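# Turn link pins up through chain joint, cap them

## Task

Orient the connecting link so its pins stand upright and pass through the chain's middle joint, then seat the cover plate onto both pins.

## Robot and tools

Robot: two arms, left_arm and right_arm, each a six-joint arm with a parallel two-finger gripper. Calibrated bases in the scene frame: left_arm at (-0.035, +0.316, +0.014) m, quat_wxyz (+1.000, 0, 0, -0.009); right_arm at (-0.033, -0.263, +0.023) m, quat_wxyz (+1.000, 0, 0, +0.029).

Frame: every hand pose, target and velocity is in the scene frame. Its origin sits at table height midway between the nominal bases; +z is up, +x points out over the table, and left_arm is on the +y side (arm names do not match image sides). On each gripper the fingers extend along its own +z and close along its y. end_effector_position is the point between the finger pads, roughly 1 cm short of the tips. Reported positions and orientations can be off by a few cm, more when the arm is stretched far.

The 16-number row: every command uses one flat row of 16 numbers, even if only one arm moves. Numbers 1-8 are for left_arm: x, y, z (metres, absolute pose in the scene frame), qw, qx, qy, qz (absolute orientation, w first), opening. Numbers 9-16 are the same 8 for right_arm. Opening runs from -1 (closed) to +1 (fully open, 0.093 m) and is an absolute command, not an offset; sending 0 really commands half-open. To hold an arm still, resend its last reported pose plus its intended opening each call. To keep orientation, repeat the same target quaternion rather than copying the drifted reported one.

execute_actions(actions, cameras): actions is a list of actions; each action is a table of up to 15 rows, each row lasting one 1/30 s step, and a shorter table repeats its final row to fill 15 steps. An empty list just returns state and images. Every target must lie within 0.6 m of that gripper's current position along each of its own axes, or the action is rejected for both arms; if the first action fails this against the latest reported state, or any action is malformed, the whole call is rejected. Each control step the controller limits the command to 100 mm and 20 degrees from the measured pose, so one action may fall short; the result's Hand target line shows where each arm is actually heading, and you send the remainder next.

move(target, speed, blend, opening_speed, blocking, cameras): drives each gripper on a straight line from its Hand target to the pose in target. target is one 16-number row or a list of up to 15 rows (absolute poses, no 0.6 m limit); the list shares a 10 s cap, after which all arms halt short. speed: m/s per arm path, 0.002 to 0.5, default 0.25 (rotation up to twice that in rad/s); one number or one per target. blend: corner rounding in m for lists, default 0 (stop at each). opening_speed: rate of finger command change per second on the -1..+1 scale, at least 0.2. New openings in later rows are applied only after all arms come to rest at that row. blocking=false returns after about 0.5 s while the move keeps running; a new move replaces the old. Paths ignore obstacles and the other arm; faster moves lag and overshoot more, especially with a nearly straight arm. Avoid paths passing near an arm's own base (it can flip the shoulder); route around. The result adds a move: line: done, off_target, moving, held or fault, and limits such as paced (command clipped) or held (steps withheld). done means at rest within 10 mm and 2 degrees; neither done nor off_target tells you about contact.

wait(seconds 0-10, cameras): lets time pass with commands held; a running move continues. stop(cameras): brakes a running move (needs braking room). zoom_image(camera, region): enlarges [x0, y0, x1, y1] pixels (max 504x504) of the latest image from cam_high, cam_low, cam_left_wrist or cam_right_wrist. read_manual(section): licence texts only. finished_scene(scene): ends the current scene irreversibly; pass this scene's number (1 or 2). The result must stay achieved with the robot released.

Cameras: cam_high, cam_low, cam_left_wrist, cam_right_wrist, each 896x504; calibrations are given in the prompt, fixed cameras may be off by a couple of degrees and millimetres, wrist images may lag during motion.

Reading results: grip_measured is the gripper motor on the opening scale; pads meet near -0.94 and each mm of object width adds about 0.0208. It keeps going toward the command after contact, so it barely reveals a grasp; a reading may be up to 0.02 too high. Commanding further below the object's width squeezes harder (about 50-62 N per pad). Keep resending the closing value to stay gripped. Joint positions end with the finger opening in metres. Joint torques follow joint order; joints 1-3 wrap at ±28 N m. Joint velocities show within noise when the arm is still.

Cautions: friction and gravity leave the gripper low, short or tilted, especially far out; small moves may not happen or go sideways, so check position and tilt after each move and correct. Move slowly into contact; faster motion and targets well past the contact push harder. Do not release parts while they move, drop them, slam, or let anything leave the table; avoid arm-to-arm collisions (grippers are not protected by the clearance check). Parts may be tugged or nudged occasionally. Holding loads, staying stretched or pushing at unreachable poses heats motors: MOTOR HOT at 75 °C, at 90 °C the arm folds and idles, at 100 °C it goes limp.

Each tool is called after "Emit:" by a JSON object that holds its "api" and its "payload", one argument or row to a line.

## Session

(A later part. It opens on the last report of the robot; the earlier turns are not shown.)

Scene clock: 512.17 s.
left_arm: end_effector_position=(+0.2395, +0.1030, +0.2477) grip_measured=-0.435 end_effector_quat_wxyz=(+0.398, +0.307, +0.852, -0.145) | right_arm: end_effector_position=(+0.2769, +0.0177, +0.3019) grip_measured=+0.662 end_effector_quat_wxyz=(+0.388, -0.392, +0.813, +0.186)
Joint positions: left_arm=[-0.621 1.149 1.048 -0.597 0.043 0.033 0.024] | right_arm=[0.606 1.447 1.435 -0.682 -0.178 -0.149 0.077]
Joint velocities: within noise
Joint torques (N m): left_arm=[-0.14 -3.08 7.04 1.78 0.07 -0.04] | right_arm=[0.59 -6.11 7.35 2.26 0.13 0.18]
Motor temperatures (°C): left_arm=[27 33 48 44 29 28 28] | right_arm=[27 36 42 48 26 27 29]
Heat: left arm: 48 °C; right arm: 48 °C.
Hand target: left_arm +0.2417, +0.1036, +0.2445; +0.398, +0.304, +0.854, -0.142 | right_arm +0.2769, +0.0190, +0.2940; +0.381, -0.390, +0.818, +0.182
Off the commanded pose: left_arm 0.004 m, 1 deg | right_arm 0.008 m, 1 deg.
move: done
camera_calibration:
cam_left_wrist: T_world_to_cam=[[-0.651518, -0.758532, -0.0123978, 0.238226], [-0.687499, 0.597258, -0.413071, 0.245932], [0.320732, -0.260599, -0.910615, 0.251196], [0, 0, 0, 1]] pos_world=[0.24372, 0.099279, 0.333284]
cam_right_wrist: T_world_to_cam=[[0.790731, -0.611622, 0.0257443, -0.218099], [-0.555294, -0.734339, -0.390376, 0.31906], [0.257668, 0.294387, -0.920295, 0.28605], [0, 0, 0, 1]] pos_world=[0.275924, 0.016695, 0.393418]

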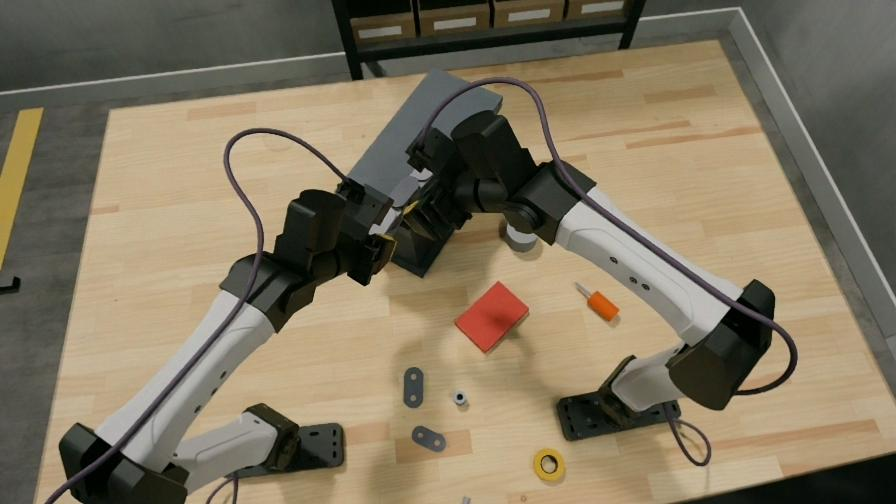

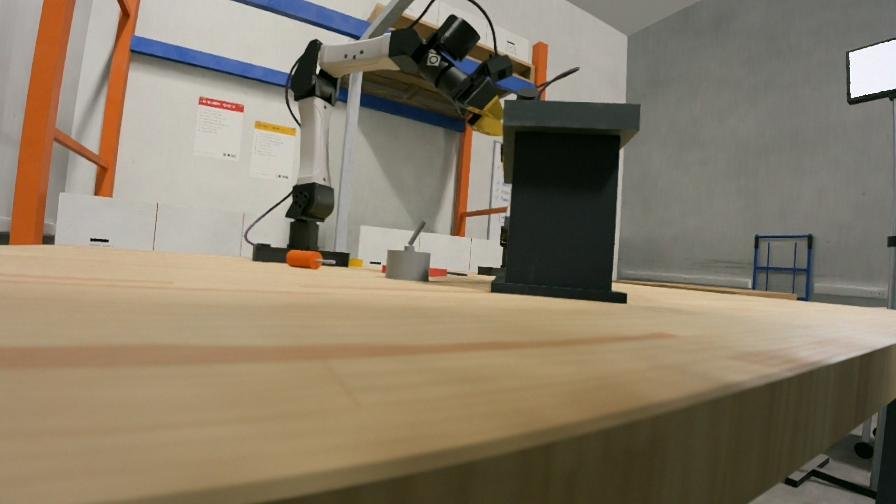

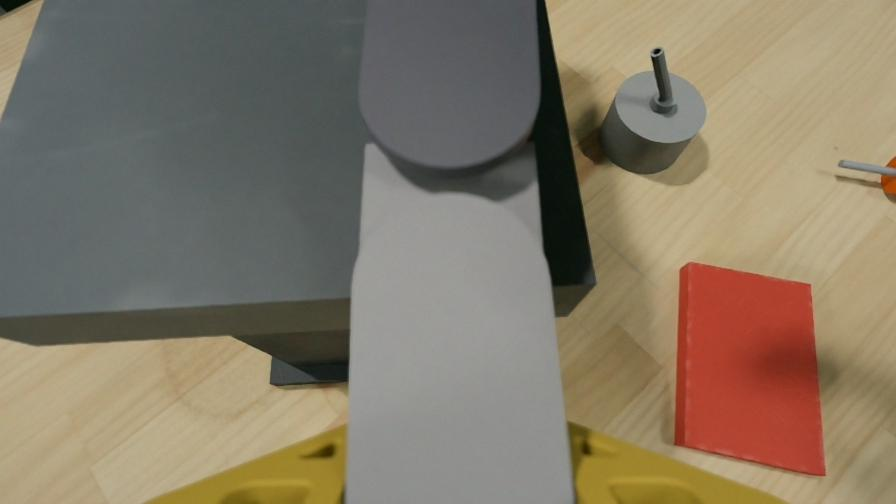

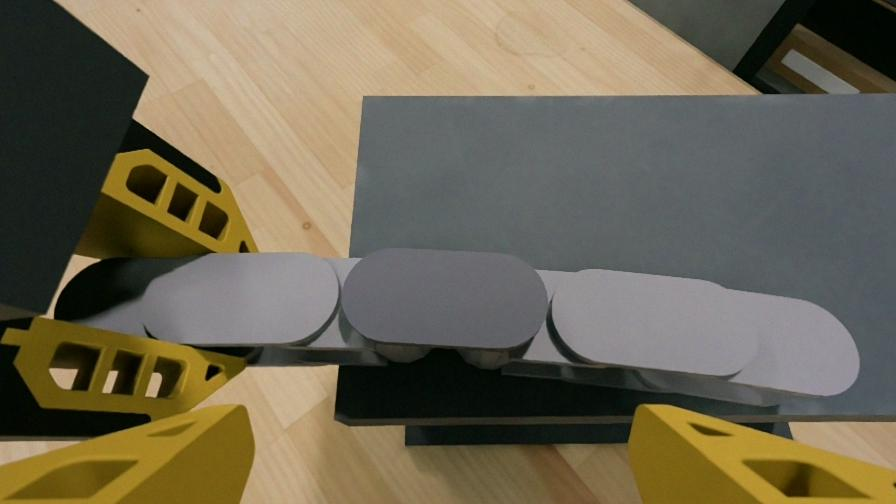

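Emit:
{"api": "move", "payload": {
  "target": [0.2417,0.1036,0.2445,0.3981,0.3040,0.8538,-0.1418,-0.45,0.2946,0.040,0.268,0.3814,-0.3902,0.8180,0.1819,0.6],
  "speed": 0.05,
  "cameras": ["cam_right_wrist","cam_left_wrist"]
}}

Scene clock: 550.33 s.
left_arm: end_effector_position=(+0.2395, +0.1030, +0.2477) grip_measured=-0.435 end_effector_quat_wxyz=(+0.398, +0.307, +0.852, -0.145) | right_arm: end_effector_position=(+0.2951, +0.0384, +0.2780) grip_measured=+0.602 end_effector_quat_wxyz=(+0.390, -0.391, +0.813, +0.186)
Joint positions: left_arm=[-0.621 1.149 1.048 -0.597 0.043 0.033 0.024] | right_arm=[0.622 1.53 1.41 -0.569 -0.165 -0.138 0.074]
Joint velocities: within noise
Joint torques (N m): left_arm=[-0.17 -3.1 7.04 1.79 0.06 -0.01] | right_arm=[0.72 -6.82 7.38 2.33 0.12 0.21]
Motor temperatures (°C): left_arm=[27 33 48 45 29 28 28] | right_arm=[27 36 40 48 26 27 29]
Heat: left arm: 48 °C; right arm: 48 °C.
Hand target: left_arm +0.2417, +0.1036, +0.2445; +0.398, +0.304, +0.854, -0.142 | right_arm +0.2945, +0.0399, +0.2681; +0.381, -0.390, +0.818, +0.182
Off the commanded pose: left_arm 0.004 m, 1 deg | right_arm 0.010 m, 1 deg.
move: done
camera_calibration:
cam_left_wrist: T_world_to_cam=[[-0.651518, -0.758532, -0.0123978, 0.238226], [-0.687499, 0.597258, -0.413071, 0.245932], [0.320732, -0.260599, -0.910615, 0.251196], [0, 0, 0, 1]] pos_world=[0.24372, 0.099279, 0.333284]
cam_right_wrist: T_world_to_cam=[[0.790083, -0.612421, 0.0266139, -0.219315], [-0.554708, -0.732757, -0.394166, 0.335815], [0.260897, 0.296661, -0.918654, 0.251751], [0, 0, 0, 1]] pos_world=[0.293875, 0.0370726, 0.369476]
Images, in order (width x height): cam_left_wrist 896x504, cam_right_wrist 896x504.

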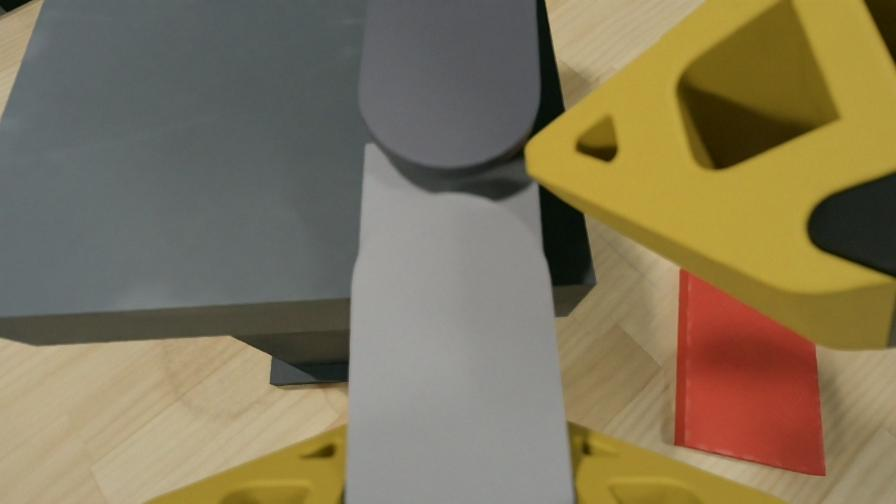

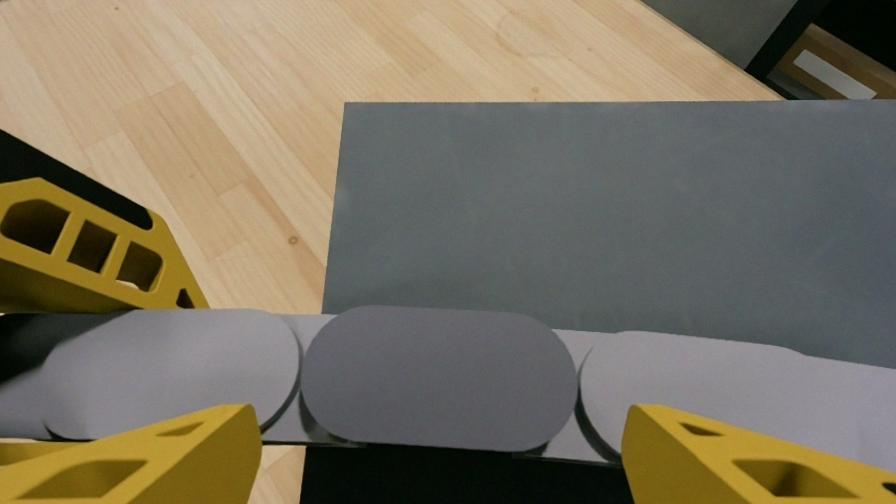

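Emit:
{"api": "move", "payload": {
  "target": [0.2417,0.1036,0.2445,0.3981,0.3040,0.8538,-0.1418,-0.45,0.2996,0.0465,0.262,0.3814,-0.3902,0.8180,0.1819,0.6],
  "speed": 0.03,
  "cameras": ["cam_right_wrist","cam_left_wrist"]
}}

Scene clock: 563.17 s.
left_arm: end_effector_position=(+0.2395, +0.1030, +0.2477) grip_measured=-0.435 end_effector_quat_wxyz=(+0.398, +0.307, +0.852, -0.145) | right_arm: end_effector_position=(+0.2996, +0.0440, +0.2719) grip_measured=+0.602 end_effector_quat_wxyz=(+0.390, -0.391, +0.813, +0.185)
Joint positions: left_arm=[-0.621 1.149 1.048 -0.597 0.043 0.033 0.024] | right_arm=[0.628 1.554 1.41 -0.545 -0.159 -0.134 0.074]
Joint velocities: within noise
Joint torques (N m): left_arm=[-0.17 -3.06 7.06 1.79 0.07 -0.02] | right_arm=[0.58 -6.67 7.69 2.24 0.1 0.21]
Motor temperatures (°C): left_arm=[27 33 48 45 29 28 28] | right_arm=[27 37 40 49 26 27 29]
Heat: left arm: 48 °C; right arm: 49 °C.
Hand target: left_arm +0.2417, +0.1036, +0.2445; +0.398, +0.304, +0.854, -0.142 | right_arm +0.2995, +0.0463, +0.2619; +0.381, -0.390, +0.818, +0.182
Off the commanded pose: left_arm 0.004 m, 1 deg | right_arm 0.010 m, 1 deg.
move: done
camera_calibration:
cam_left_wrist: T_world_to_cam=[[-0.651518, -0.758532, -0.0123978, 0.238226], [-0.687499, 0.597258, -0.413071, 0.245932], [0.320732, -0.260599, -0.910615, 0.251196], [0, 0, 0, 1]] pos_world=[0.24372, 0.099279, 0.333284]
cam_right_wrist: T_world_to_cam=[[0.789516, -0.613129, 0.0271584, -0.219215], [-0.555487, -0.732706, -0.393162, 0.339965], [0.260958, 0.295321, -0.919068, 0.243469], [0, 0, 0, 1]] pos_world=[0.298385, 0.0427857, 0.363379]
Images, in order (width x height): cam_left_wrist 896x504, cam_right_wrist 896x504.

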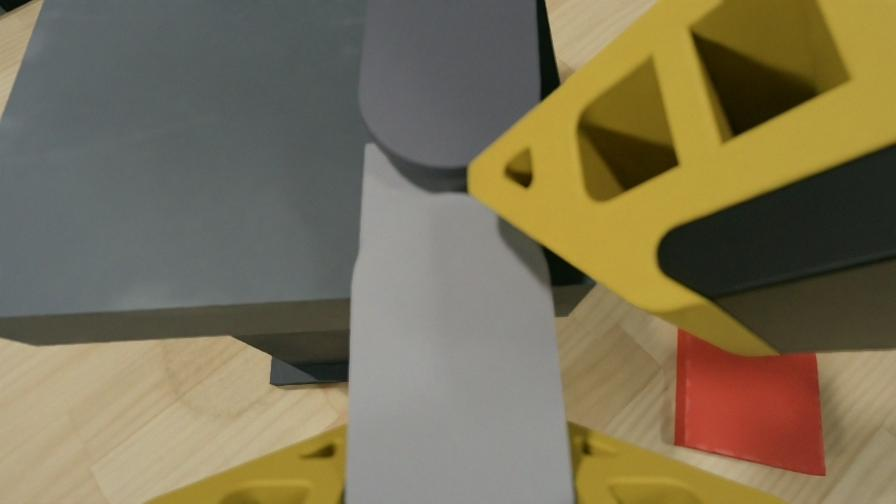

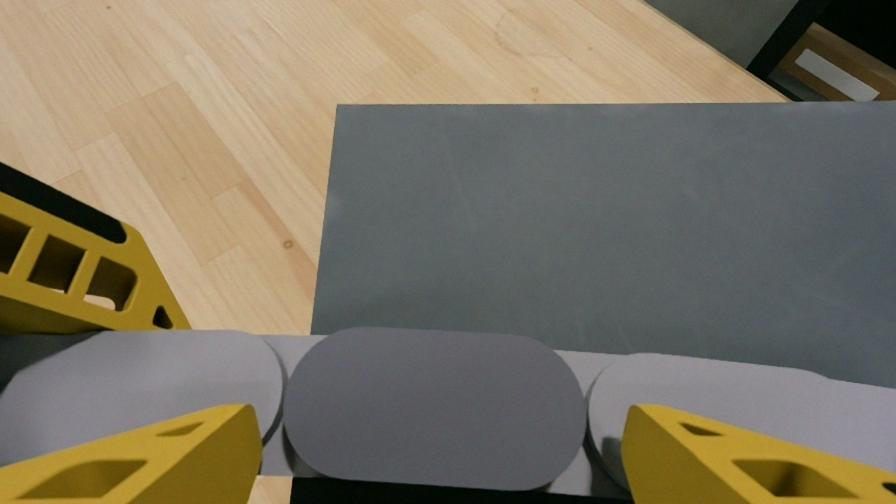

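Emit:
{"api": "move", "payload": {
  "target": [0.2417,0.1036,0.2445,0.3981,0.3040,0.8538,-0.1418,-0.45,0.3005,0.0492,0.2575,0.3814,-0.3902,0.8180,0.1819,0.6],
  "speed": 0.03,
  "cameras": ["cam_right_wrist","cam_left_wrist"]
}}

Emit:
{"api": "zoom_image", "payload": {
  "camera": "cam_left_wrist",
  "region": [340, 60, 640, 280]
}}

Scene clock: 573.37 s.
left_arm: end_effector_position=(+0.2395, +0.1030, +0.2477) grip_measured=-0.435 end_effector_quat_wxyz=(+0.398, +0.307, +0.852, -0.145) | right_arm: end_effector_position=(+0.3016, +0.0482, +0.2726) grip_measured=+0.602 end_effector_quat_wxyz=(+0.395, -0.390, +0.810, +0.188)
Joint positions: left_arm=[-0.621 1.149 1.048 -0.597 0.043 0.033 0.024] | right_arm=[0.633 1.562 1.41 -0.523 -0.158 -0.13 0.074]
Joint velocities: within noise
Joint torques (N m): left_arm=[-0.2 -3.14 7.01 1.79 0.06 -0.03] | right_arm=[0.5 -6.83 6.84 2.21 0.18 0.18]
Motor temperatures (°C): left_arm=[27 33 48 45 29 28 28] | right_arm=[27 37 40 49 26 27 29]
Heat: left arm: 48 °C; right arm: 49 °C.
Hand target: left_arm +0.2417, +0.1036, +0.2445; +0.398, +0.304, +0.854, -0.142 | right_arm +0.3002, +0.0490, +0.2575; +0.381, -0.390, +0.818, +0.182
Off the commanded pose: left_arm 0.004 m, 1 deg | right_arm 0.015 m, 2 deg.
move: off_target (right_arm)
camera_calibration:
cam_left_wrist: T_world_to_cam=[[-0.651518, -0.758532, -0.0123978, 0.238226], [-0.687499, 0.597258, -0.413071, 0.245932], [0.320732, -0.260599, -0.910615, 0.251196], [0, 0, 0, 1]] pos_world=[0.24372, 0.099279, 0.333284]
cam_right_wrist: T_world_to_cam=[[0.789983, -0.612493, 0.0279198, -0.218593], [-0.551061, -0.729239, -0.405637, 0.346353], [0.26881, 0.305061, -0.913608, 0.238033], [0, 0, 0, 1]] pos_world=[0.299561, 0.0460732, 0.364066]
Images, in order (width x height): cam_left_wrist 896x504, cam_right_wrist 896x504.

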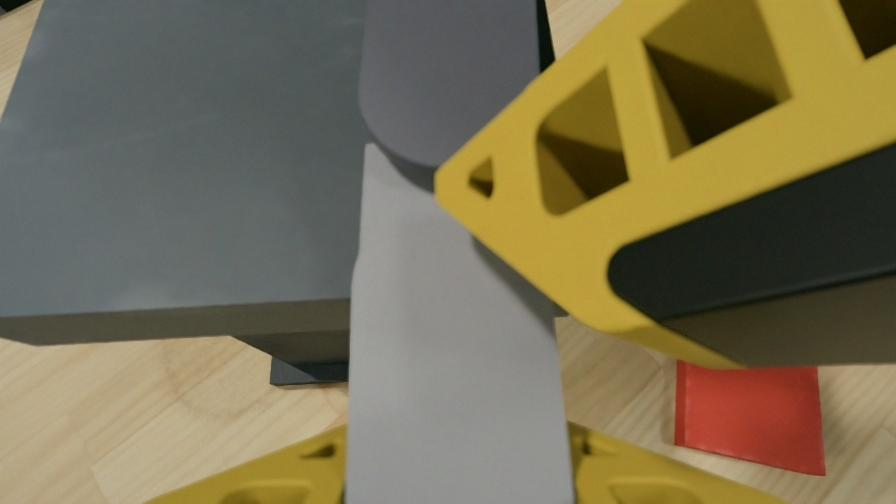

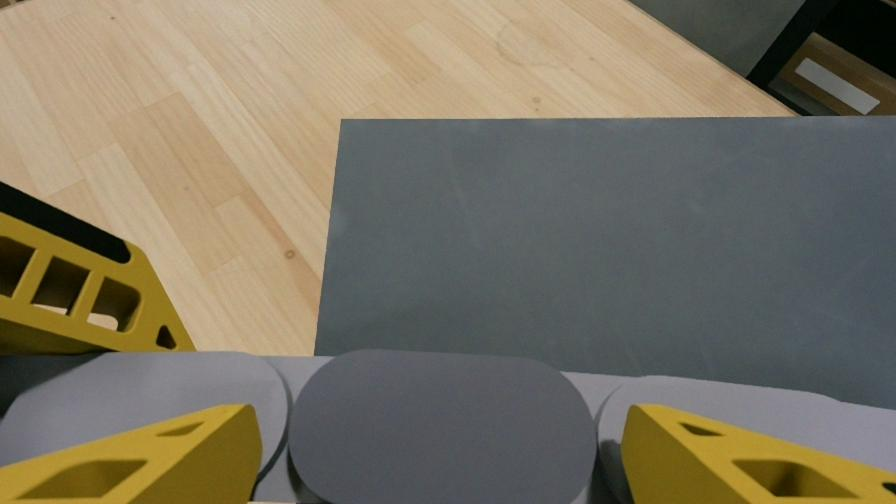

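Scaled by 1.680 from the camera's 896x504 image, which has a finer 1280x720 frame.

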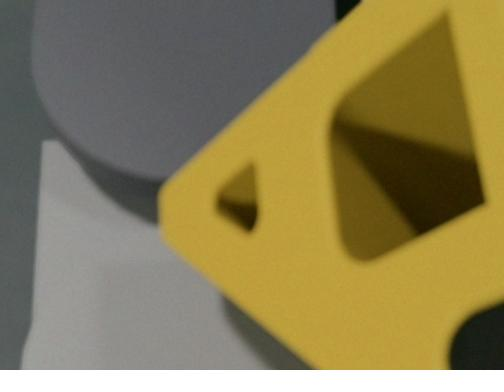

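Emit:
{"api": "move", "payload": {
  "target": [0.2417,0.1036,0.2445,0.3981,0.3040,0.8538,-0.1418,-0.45,0.3012,0.0492,0.2645,0.3814,-0.3902,0.8180,0.1819,0.15],
  "speed": 0.03,
  "opening_speed": 0.3,
  "cameras": ["cam_right_wrist","cam_left_wrist"]
}}

Emit:
{"api": "zoom_image", "payload": {
  "camera": "cam_left_wrist",
  "region": [340, 60, 640, 280]
}}

Scene clock: 612.17 s.
left_arm: end_effector_position=(+0.2397, +0.1031, +0.2474) grip_measured=-0.435 end_effector_quat_wxyz=(+0.398, +0.307, +0.852, -0.144) | right_arm: end_effector_position=(+0.3019, +0.0478, +0.2713) grip_measured=+0.152 end_effector_quat_wxyz=(+0.394, -0.390, +0.811, +0.185)
Joint positions: left_arm=[-0.621 1.149 1.047 -0.596 0.042 0.033 0.024] | right_arm=[0.634 1.564 1.41 -0.525 -0.153 -0.13 0.053]
Joint velocities: within noise
Joint torques (N m): left_arm=[-0.18 -3.18 7.12 1.78 0.07 -0.01] | right_arm=[0.29 -6.41 10.03 1.94 0.1 0.13]
Motor temperatures (°C): left_arm=[27 33 48 45 29 28 29] | right_arm=[27 39 39 49 26 27 29]
Heat: left arm: 48 °C; right arm: 49 °C.
Hand target: left_arm +0.2417, +0.1037, +0.2444; +0.398, +0.304, +0.854, -0.142 | right_arm +0.3011, +0.0491, +0.2645; +0.382, -0.390, +0.818, +0.182
Off the commanded pose: left_arm 0.004 m, 1 deg | right_arm 0.007 m, 2 deg.
move: done
camera_calibration:
cam_left_wrist: T_world_to_cam=[[-0.651071, -0.758908, -0.0128867, 0.238413], [-0.687728, 0.597019, -0.413037, 0.245988], [0.32115, -0.260054, -0.910623, 0.25067], [0, 0, 0, 1]] pos_world=[0.243894, 0.0992619, 0.33294]
cam_right_wrist: T_world_to_cam=[[0.788114, -0.614796, 0.0300416, -0.218921], [-0.55383, -0.729569, -0.401249, 0.345366], [0.268604, 0.299592, -0.915476, 0.237669], [0, 0, 0, 1]] pos_world=[0.29997, 0.0461727, 0.362735]
Images, in order (width x height): cam_left_wrist 896x504, cam_right_wrist 896x504.

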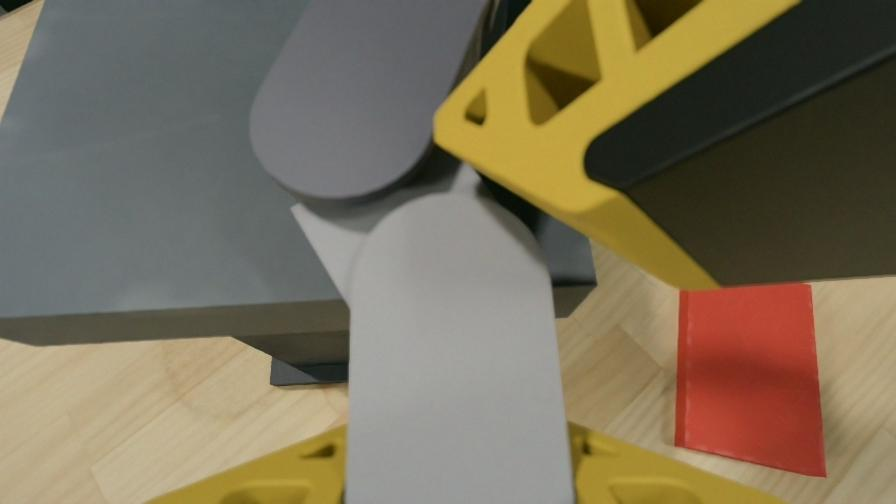

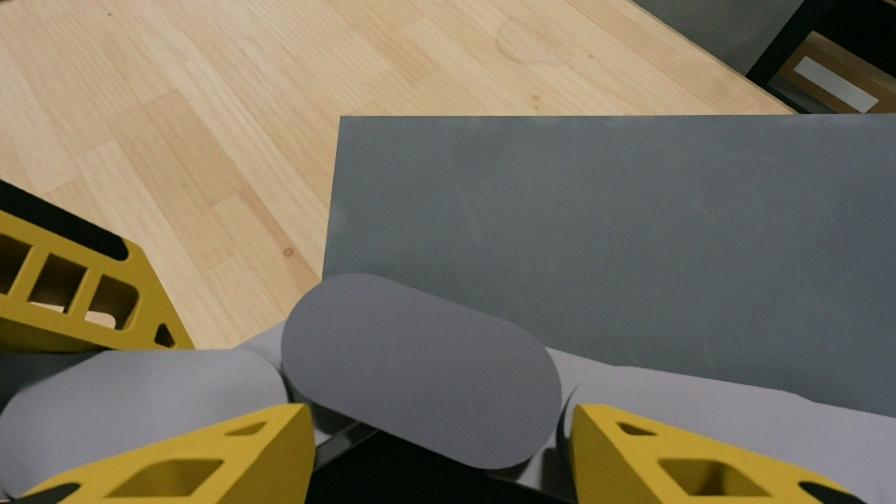

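Scaled by 1.680 from the camera's 896x504 image, which has a finer 1280x720 frame.

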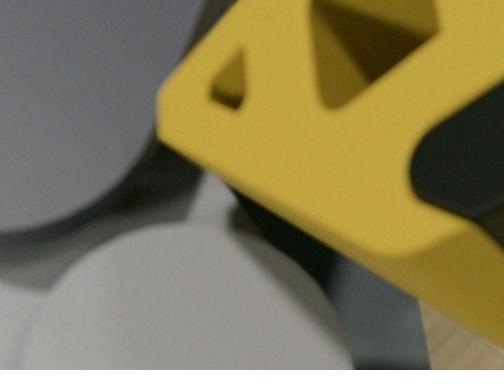

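Emit:
{"api": "move", "payload": {
  "target": [
    [0.2417,0.1036,0.2445,0.3981,0.3040,0.8538,-0.1418,-0.45,0.3012,0.0485,0.2645,0.3814,-0.3902,0.8180,0.1819,0.55],
    [0.2417,0.1036,0.2445,0.3981,0.3040,0.8538,-0.1418,-0.45,0.274,0.015,0.32,0.3814,-0.3902,0.8180,0.1819,0.6]
  ],
  "speed": 0.06,
  "opening_speed": 0.5,
  "cameras": ["cam_right_wrist","cam_left_wrist"]
}}

Scene clock: 642.77 s.
left_arm: end_effector_position=(+0.2397, +0.1031, +0.2474) grip_measured=-0.435 end_effector_quat_wxyz=(+0.398, +0.307, +0.852, -0.144) | right_arm: end_effector_position=(+0.2751, +0.0178, +0.3039) grip_measured=+0.598 end_effector_quat_wxyz=(+0.368, -0.390, +0.825, +0.177)
Joint positions: left_arm=[-0.621 1.149 1.047 -0.596 0.042 0.033 0.024] | right_arm=[0.616 1.48 1.509 -0.771 -0.16 -0.138 0.074]
Joint velocities: within noise
Joint torques (N m): left_arm=[-0.13 -3.18 7.08 1.78 0.08 -0.02] | right_arm=[-0.91 -8.59 10.92 2.05 -0.11 0.06]
Motor temperatures (°C): left_arm=[27 32 49 44 29 28 29] | right_arm=[27 38 42 47 26 27 29]
Heat: left arm: 49 °C; right arm: 47 °C.
Hand target: left_arm +0.2416, +0.1037, +0.2444; +0.398, +0.304, +0.854, -0.142 | right_arm +0.2739, +0.0149, +0.3197; +0.381, -0.390, +0.818, +0.182
Off the commanded pose: left_arm 0.004 m, 0 deg | right_arm 0.016 m, 2 deg.
move: off_target (right_arm); target 2's new opening was sent with right_arm's hand 0.016 m and 2 deg from that target
camera_calibration:
cam_left_wrist: T_world_to_cam=[[-0.650847, -0.759095, -0.0131311, 0.238504], [-0.687842, 0.596899, -0.41302, 0.24602], [0.321359, -0.25978, -0.910627, 0.250591], [0, 0, 0, 1]] pos_world=[0.243922, 0.0992966, 0.332938]
cam_right_wrist: T_world_to_cam=[[0.785051, -0.619174, 0.0178461, -0.212604], [-0.576431, -0.740798, -0.344885, 0.310994], [0.226764, 0.260466, -0.938475, 0.302914], [0, 0, 0, 1]] pos_world=[0.277481, 0.0198464, 0.395328]
Images, in order (width x height): cam_left_wrist 896x504, cam_right_wrist 896x504.

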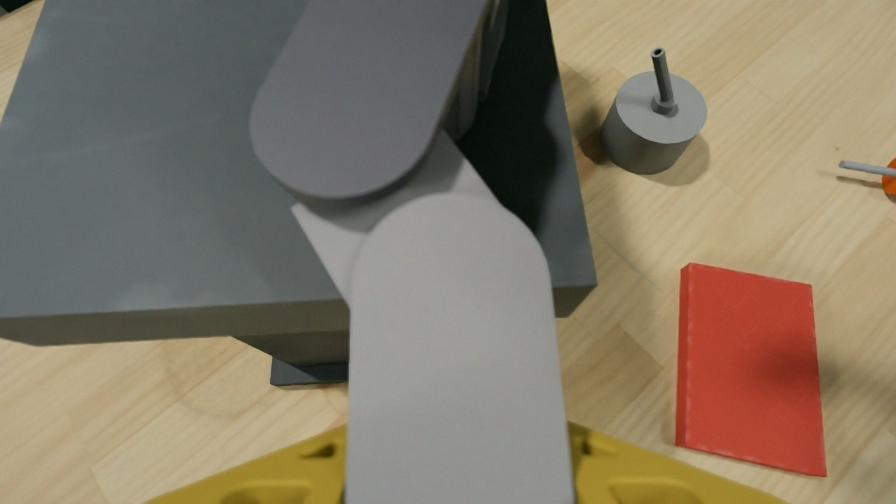

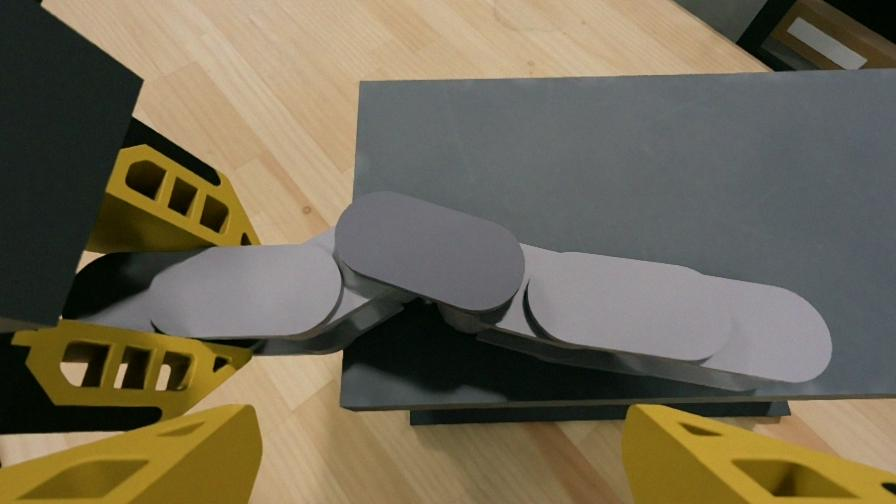

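Emit:
{"api": "move", "payload": {
  "target": [0.2417,0.1036,0.2445,0.3981,0.3040,0.8538,-0.1418,-0.45,0.279,0.041,0.313,0.3243,-0.2982,0.8911,0.1085,0.6],
  "speed": 0.06,
  "cameras": ["cam_right_wrist","cam_left_wrist"]
}}

Scene clock: 661.10 s.
left_arm: end_effector_position=(+0.2429, +0.1073, +0.2473) grip_measured=-0.435 end_effector_quat_wxyz=(+0.399, +0.292, +0.858, -0.139) | right_arm: end_effector_position=(+0.2735, +0.0274, +0.3144) grip_measured=+0.598 end_effector_quat_wxyz=(+0.319, -0.300, +0.893, +0.102)
Joint positions: left_arm=[-0.615 1.149 1.047 -0.596 0.024 0.013 0.024] | right_arm=[0.741 1.651 1.833 -1.078 0.103 0.115 0.074]
Joint velocities: within noise
Joint torques (N m): left_arm=[-0.87 -3.22 7.1 1.78 0.23 0.17] | right_arm=[1.31 -5.14 9.83 2.24 0.22 0.24]
Motor temperatures (°C): left_arm=[27 32 49 44 29 28 29] | right_arm=[27 38 45 47 26 27 29]
Heat: left arm: 49 °C; right arm: 47 °C.
Hand target: left_arm +0.2416, +0.1037, +0.2444; +0.398, +0.304, +0.854, -0.142 | right_arm +0.2784, +0.0407, +0.3128; +0.324, -0.298, +0.891, +0.109
Off the commanded pose: left_arm 0.005 m, 1 deg | right_arm 0.015 m, 1 deg.
move: off_target (right_arm)
camera_calibration:
cam_left_wrist: T_world_to_cam=[[-0.625128, -0.780472, -0.00883836, 0.238752], [-0.70867, 0.57229, -0.412639, 0.253322], [0.327111, -0.251688, -0.910852, 0.248373], [0, 0, 0, 1]] pos_world=[0.247527, 0.103878, 0.332871]
cam_right_wrist: T_world_to_cam=[[0.617762, -0.78586, 0.0282027, -0.158538], [-0.76814, -0.610733, -0.192265, 0.321674], [0.168318, 0.0971104, -0.980938, 0.344506], [0, 0, 0, 1]] pos_world=[0.287043, 0.0384128, 0.404257]
Images, in order (width x height): cam_left_wrist 896x504, cam_right_wrist 896x504.

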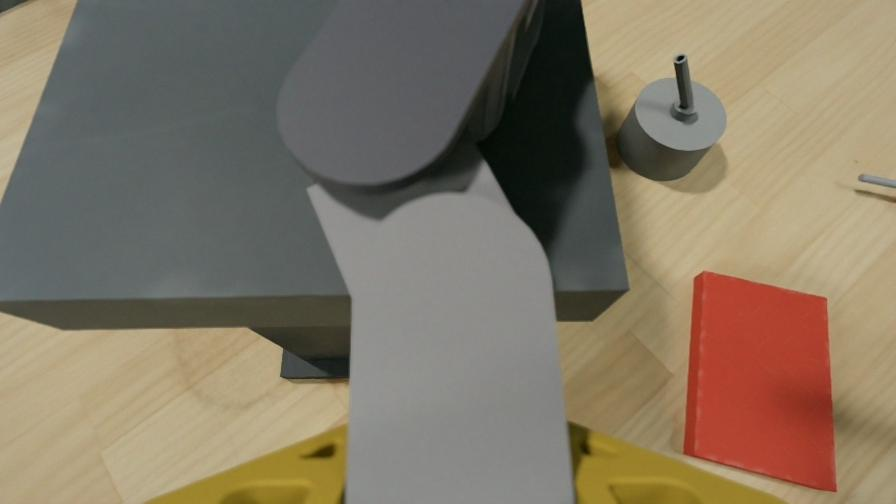

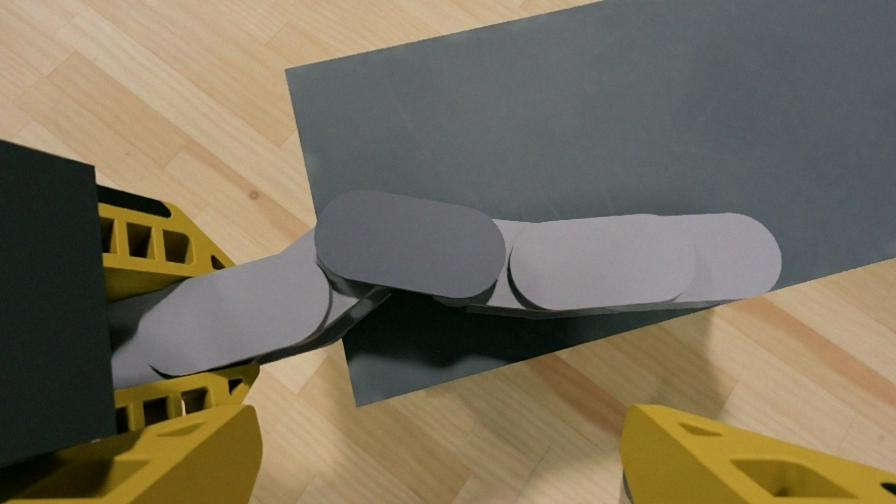

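Emit:
{"api": "move", "payload": {
  "target": [0.2417,0.1036,0.2445,0.3981,0.3040,0.8538,-0.1418,-0.45,0.277,0.010,0.318,0.3814,-0.3902,0.8180,0.1819,0.6],
  "speed": 0.08,
  "cameras": ["cam_right_wrist","cam_left_wrist","cam_high"]
}}

Emit:
{"api": "zoom_image", "payload": {
  "camera": "cam_high",
  "region": [300, 100, 540, 300]
}}

Scene clock: 669.47 s.
left_arm: end_effector_position=(+0.2430, +0.1073, +0.2474) grip_measured=-0.435 end_effector_quat_wxyz=(+0.400, +0.295, +0.857, -0.138) | right_arm: end_effector_position=(+0.2799, +0.0136, +0.3149) grip_measured=+0.598 end_effector_quat_wxyz=(+0.377, -0.389, +0.821, +0.179)
Joint positions: left_arm=[-0.615 1.149 1.047 -0.595 0.024 0.019 0.024] | right_arm=[0.595 1.481 1.54 -0.783 -0.175 -0.151 0.074]
Joint velocities: within noise
Joint torques (N m): left_arm=[-0.83 -3.15 7.09 1.79 0.22 0.11] | right_arm=[-0.77 -8.9 6.8 2.22 -0.08 0]
Motor temperatures (°C): left_arm=[27 32 49 43 29 28 29] | right_arm=[27 38 45 47 26 27 29]
Heat: left arm: 49 °C; right arm: 47 °C.
Hand target: left_arm +0.2416, +0.1037, +0.2445; +0.398, +0.304, +0.854, -0.142 | right_arm +0.2770, +0.0101, +0.3180; +0.381, -0.390, +0.818, +0.182
Off the commanded pose: left_arm 0.005 m, 1 deg | right_arm 0.006 m, 1 deg.
move: done
camera_calibration:
cam_left_wrist: T_world_to_cam=[[-0.628105, -0.778002, -0.0140712, 0.240572], [-0.704995, 0.576632, -0.412889, 0.252106], [0.329342, -0.249417, -0.910673, 0.247582], [0, 0, 0, 1]] pos_world=[0.247299, 0.103544, 0.332943]
cam_right_wrist: T_world_to_cam=[[0.783887, -0.620505, 0.0222343, -0.220224], [-0.571828, -0.735419, -0.363554, 0.319014], [0.241939, 0.272271, -0.931308, 0.306605], [0, 0, 0, 1]] pos_world=[0.280872, 0.0144791, 0.406419]
Images, in order (width x height): cam_high 896x504, cam_left_wrist 896x504, cam_right_wrist 896x504.

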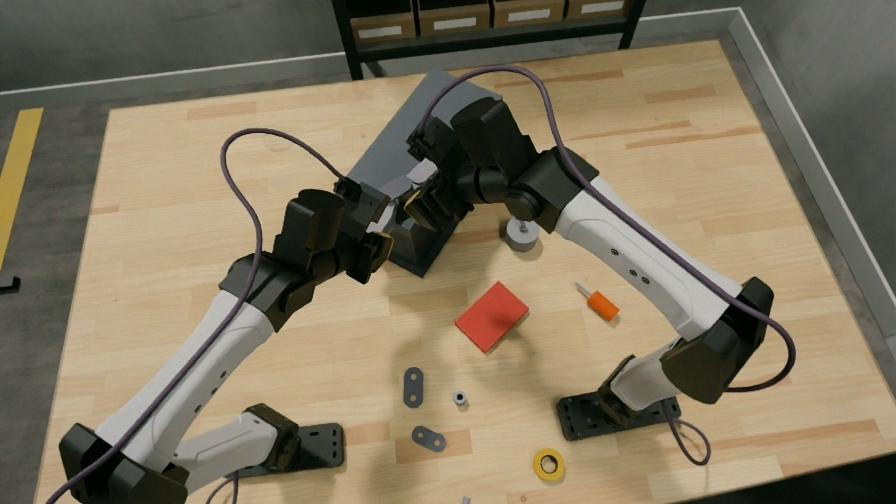

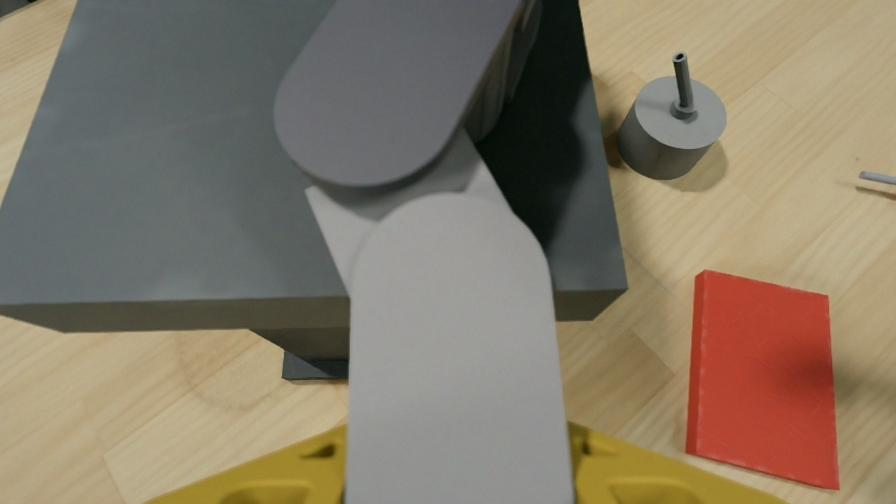

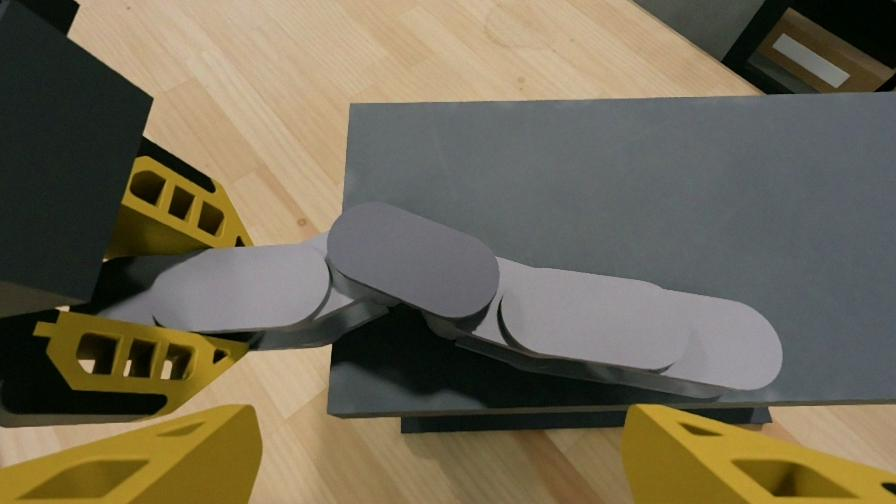

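Scaled by 2.100 from the camera's 896x504 image, which has a finer 1280x720 frame.

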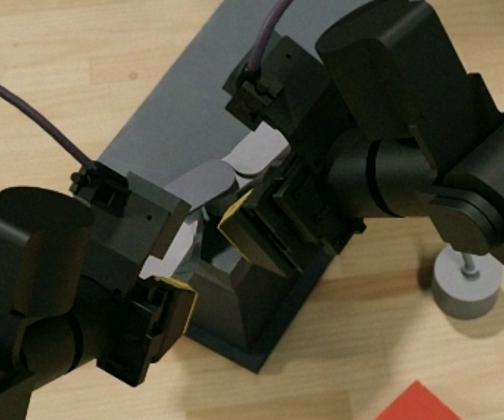

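Emit:
{"api": "move", "payload": {
  "target": [0.2417,0.1036,0.2445,0.3981,0.3040,0.8538,-0.1418,-0.45,0.25,-0.05,0.34,0.3814,-0.3902,0.8180,0.1819,0.6],
  "speed": 0.1,
  "cameras": []
}}

Emit:
{"api": "move", "payload": {
  "target": [0.2417,0.1036,0.2445,0.3981,0.3040,0.8538,-0.1418,0.0,0.25,-0.05,0.34,0.3814,-0.3902,0.8180,0.1819,0.6],
  "speed": 0.03,
  "opening_speed": 0.4
}}

Scene clock: 702.23 s.
left_arm: end_effector_position=(+0.2430, +0.1073, +0.2474) grip_measured=-0.435 end_effector_quat_wxyz=(+0.400, +0.295, +0.857, -0.138) | right_arm: end_effector_position=(+0.2540, -0.0469, +0.3441) grip_measured=+0.598 end_effector_quat_wxyz=(+0.388, -0.388, +0.816, +0.181)
Joint positions: left_arm=[-0.615 1.149 1.047 -0.595 0.024 0.019 0.024] | right_arm=[0.458 1.307 1.511 -0.922 -0.278 -0.244 0.074]
Joint velocities: within noise
Joint torques (N m): left_arm=[-0.8 -3.11 7.16 1.77 0.22 0.11] | right_arm=[-0.91 -6.02 6.65 1.97 -0.16 0.04]
Motor temperatures (°C): left_arm=[27 32 49 43 29 28 29] | right_arm=[27 40 41 47 26 27 29]
Heat: left arm: 49 °C; right arm: 47 °C.
Hand target: left_arm +0.2416, +0.1037, +0.2445; +0.398, +0.304, +0.854, -0.142 | right_arm +0.2501, -0.0499, +0.3401; +0.382, -0.390, +0.818, +0.182
Off the commanded pose: left_arm 0.005 m, 1 deg | right_arm 0.007 m, 1 deg.
move: done
No camera images: "cameras" was empty.

Scene clock: 703.57 s.
left_arm: end_effector_position=(+0.2430, +0.1073, +0.2474) grip_measured=-0.002 end_effector_quat_wxyz=(+0.400, +0.296, +0.856, -0.137) | right_arm: end_effector_position=(+0.2537, -0.0469, +0.3439) grip_measured=+0.598 end_effector_quat_wxyz=(+0.388, -0.388, +0.816, +0.181)
Joint positions: left_arm=[-0.615 1.149 1.047 -0.595 0.024 0.021 0.045] | right_arm=[0.458 1.307 1.511 -0.923 -0.278 -0.245 0.074]
Joint velocities: within noise
Joint torques (N m): left_arm=[-0.79 -3.17 7.12 1.77 0.23 0.1] | right_arm=[-0.9 -5.97 6.56 2.03 -0.15 0.09]
Motor temperatures (°C): left_arm=[27 32 49 43 29 28 29] | right_arm=[27 40 41 47 26 27 29]
Heat: left arm: 49 °C; right arm: 47 °C.
Hand target: left_arm +0.2416, +0.1037, +0.2444; +0.398, +0.304, +0.854, -0.142 | right_arm +0.2500, -0.0500, +0.3401; +0.381, -0.390, +0.818, +0.182
Off the commanded pose: left_arm 0.005 m, 1 deg | right_arm 0.006 m, 1 deg.
move: done
camera_calibration:
cam_left_wrist: T_world_to_cam=[[-0.629231, -0.777057, -0.0158258, 0.241179], [-0.703701, 0.578238, -0.412852, 0.25161], [0.329961, -0.248642, -0.910661, 0.247345], [0, 0, 0, 1]] pos_world=[0.247201, 0.10342, 0.332942]
cam_right_wrist: T_world_to_cam=[[0.784026, -0.62001, 0.0298466, -0.240499], [-0.563311, -0.730878, -0.385355, 0.275644], [0.260738, 0.285315, -0.922286, 0.349153], [0, 0, 0, 1]] pos_world=[0.252793, -0.0472681, 0.435418]

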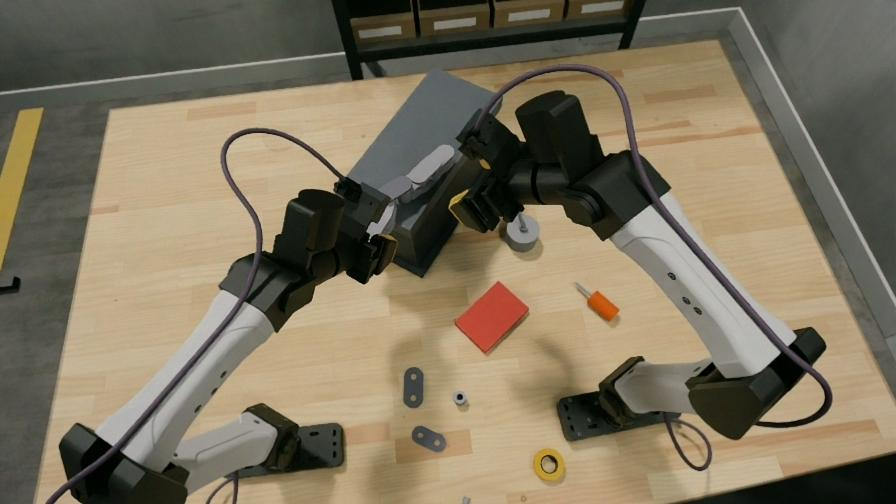

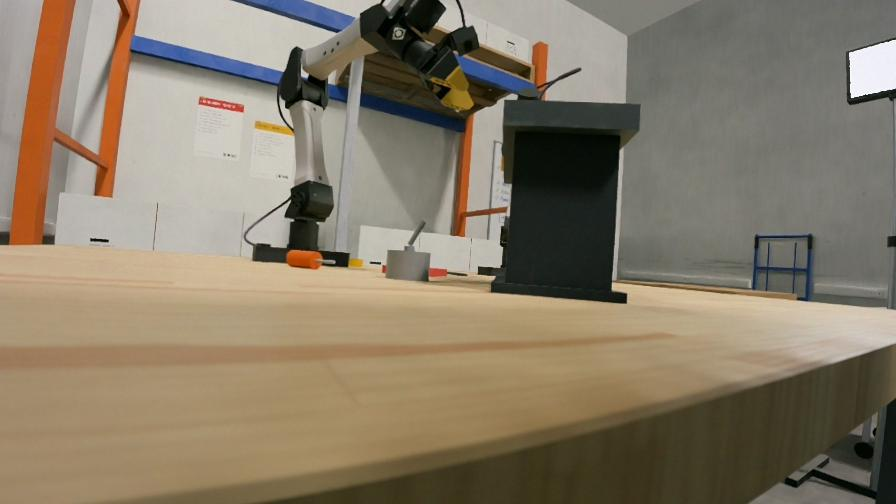

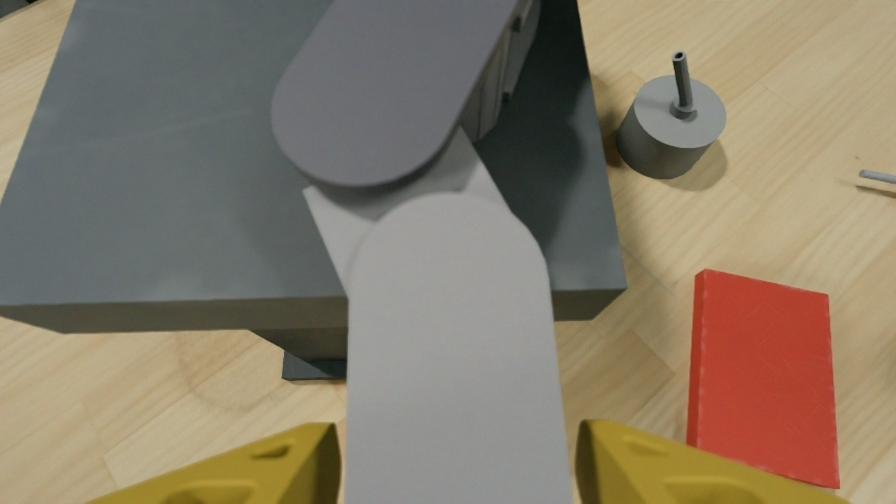

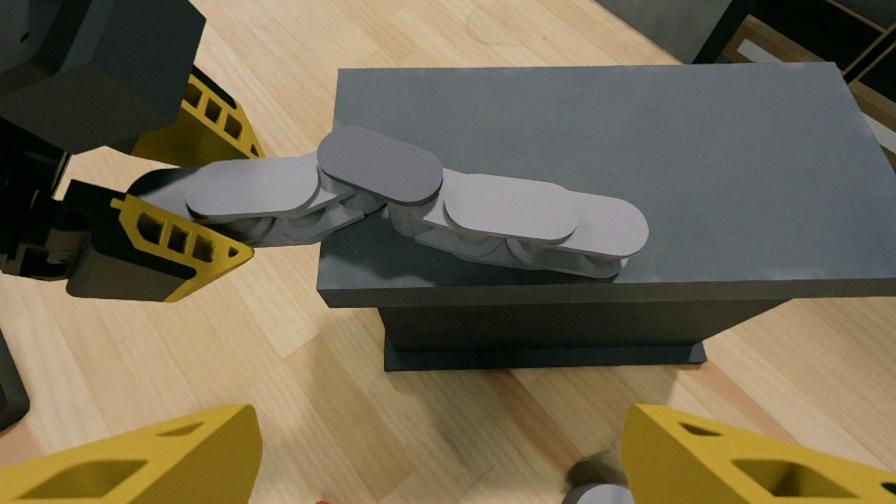

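Emit:
{"api": "move", "payload": {
  "target": [
    [0.235,0.112,0.262,0.400,0.296,0.856,-0.137,0.4,0.235,-0.10,0.37,0.3814,-0.3902,0.8180,0.1819,0.6],
    [0.225,0.12,0.33,0.400,0.296,0.856,-0.137,0.4,0.235,-0.10,0.37,0.3814,-0.3902,0.8180,0.1819,0.6]
  ],
  "speed": [0.05,0.1],
  "cameras": ["cam_left_wrist","cam_right_wrist"]
}}

Scene clock: 798.73 s.
left_arm: end_effector_position=(+0.2244, +0.1209, +0.3225) grip_measured=+0.398 end_effector_quat_wxyz=(+0.394, +0.297, +0.859, -0.136) | right_arm: end_effector_position=(+0.2384, -0.0978, +0.3586) grip_measured=+0.598 end_effector_quat_wxyz=(+0.369, -0.389, +0.824, +0.181)
Joint positions: left_arm=[-0.615 1.159 1.376 -0.927 0.024 0.022 0.064] | right_arm=[0.275 1.263 1.59 -1.134 -0.413 -0.38 0.074]
Joint velocities: within noise
Joint torques (N m): left_arm=[-0.59 -2.71 9.5 1.62 0.09 0] | right_arm=[-0.98 -5.29 9.81 1.82 -0.27 0.07]
Motor temperatures (°C): left_arm=[27 32 49 43 29 28 28] | right_arm=[27 37 40 47 26 27 29]
Heat: left arm: 49 °C; right arm: 47 °C.
Hand target: left_arm +0.2250, +0.1200, +0.3300; +0.400, +0.296, +0.856, -0.137 | right_arm +0.2349, -0.0999, +0.3698; +0.382, -0.390, +0.818, +0.182
Off the commanded pose: left_arm 0.008 m, 1 deg | right_arm 0.012 m, 2 deg.
move: off_target (right_arm)
camera_calibration:
cam_left_wrist: T_world_to_cam=[[-0.629588, -0.776775, -0.0154699, 0.241188], [-0.707865, 0.581715, -0.400667, 0.258252], [0.320227, -0.241305, -0.916093, 0.328333], [0, 0, 0, 1]] pos_world=[0.229516, 0.116347, 0.407988]
cam_right_wrist: T_world_to_cam=[[0.785512, -0.618755, 0.0106334, -0.253815], [-0.576222, -0.737567, -0.352084, 0.225887], [0.225696, 0.270439, -0.935908, 0.393049], [0, 0, 0, 1]] pos_world=[0.240826, -0.0967382, 0.450088]
Images, in order (width x height): cam_left_wrist 896x504, cam_right_wrist 896x504.

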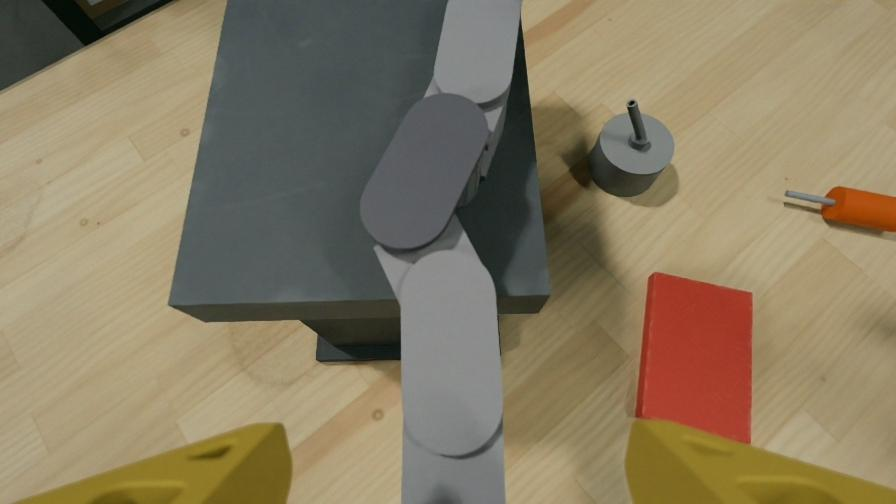

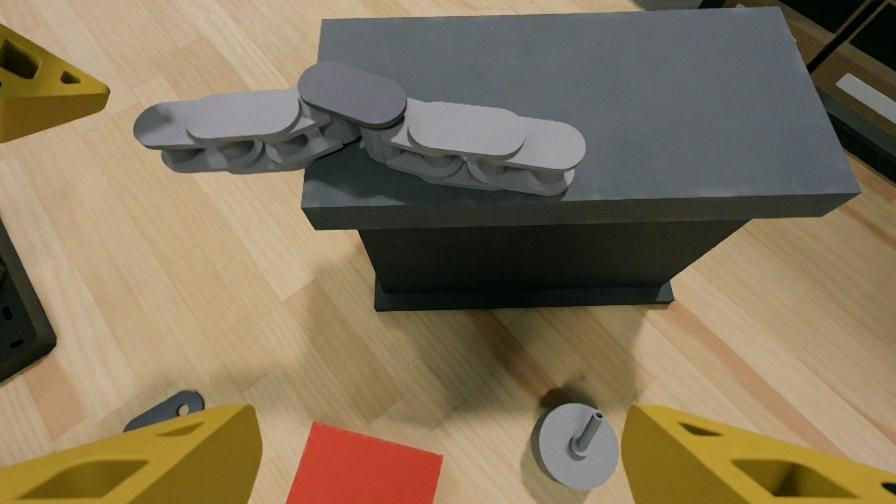

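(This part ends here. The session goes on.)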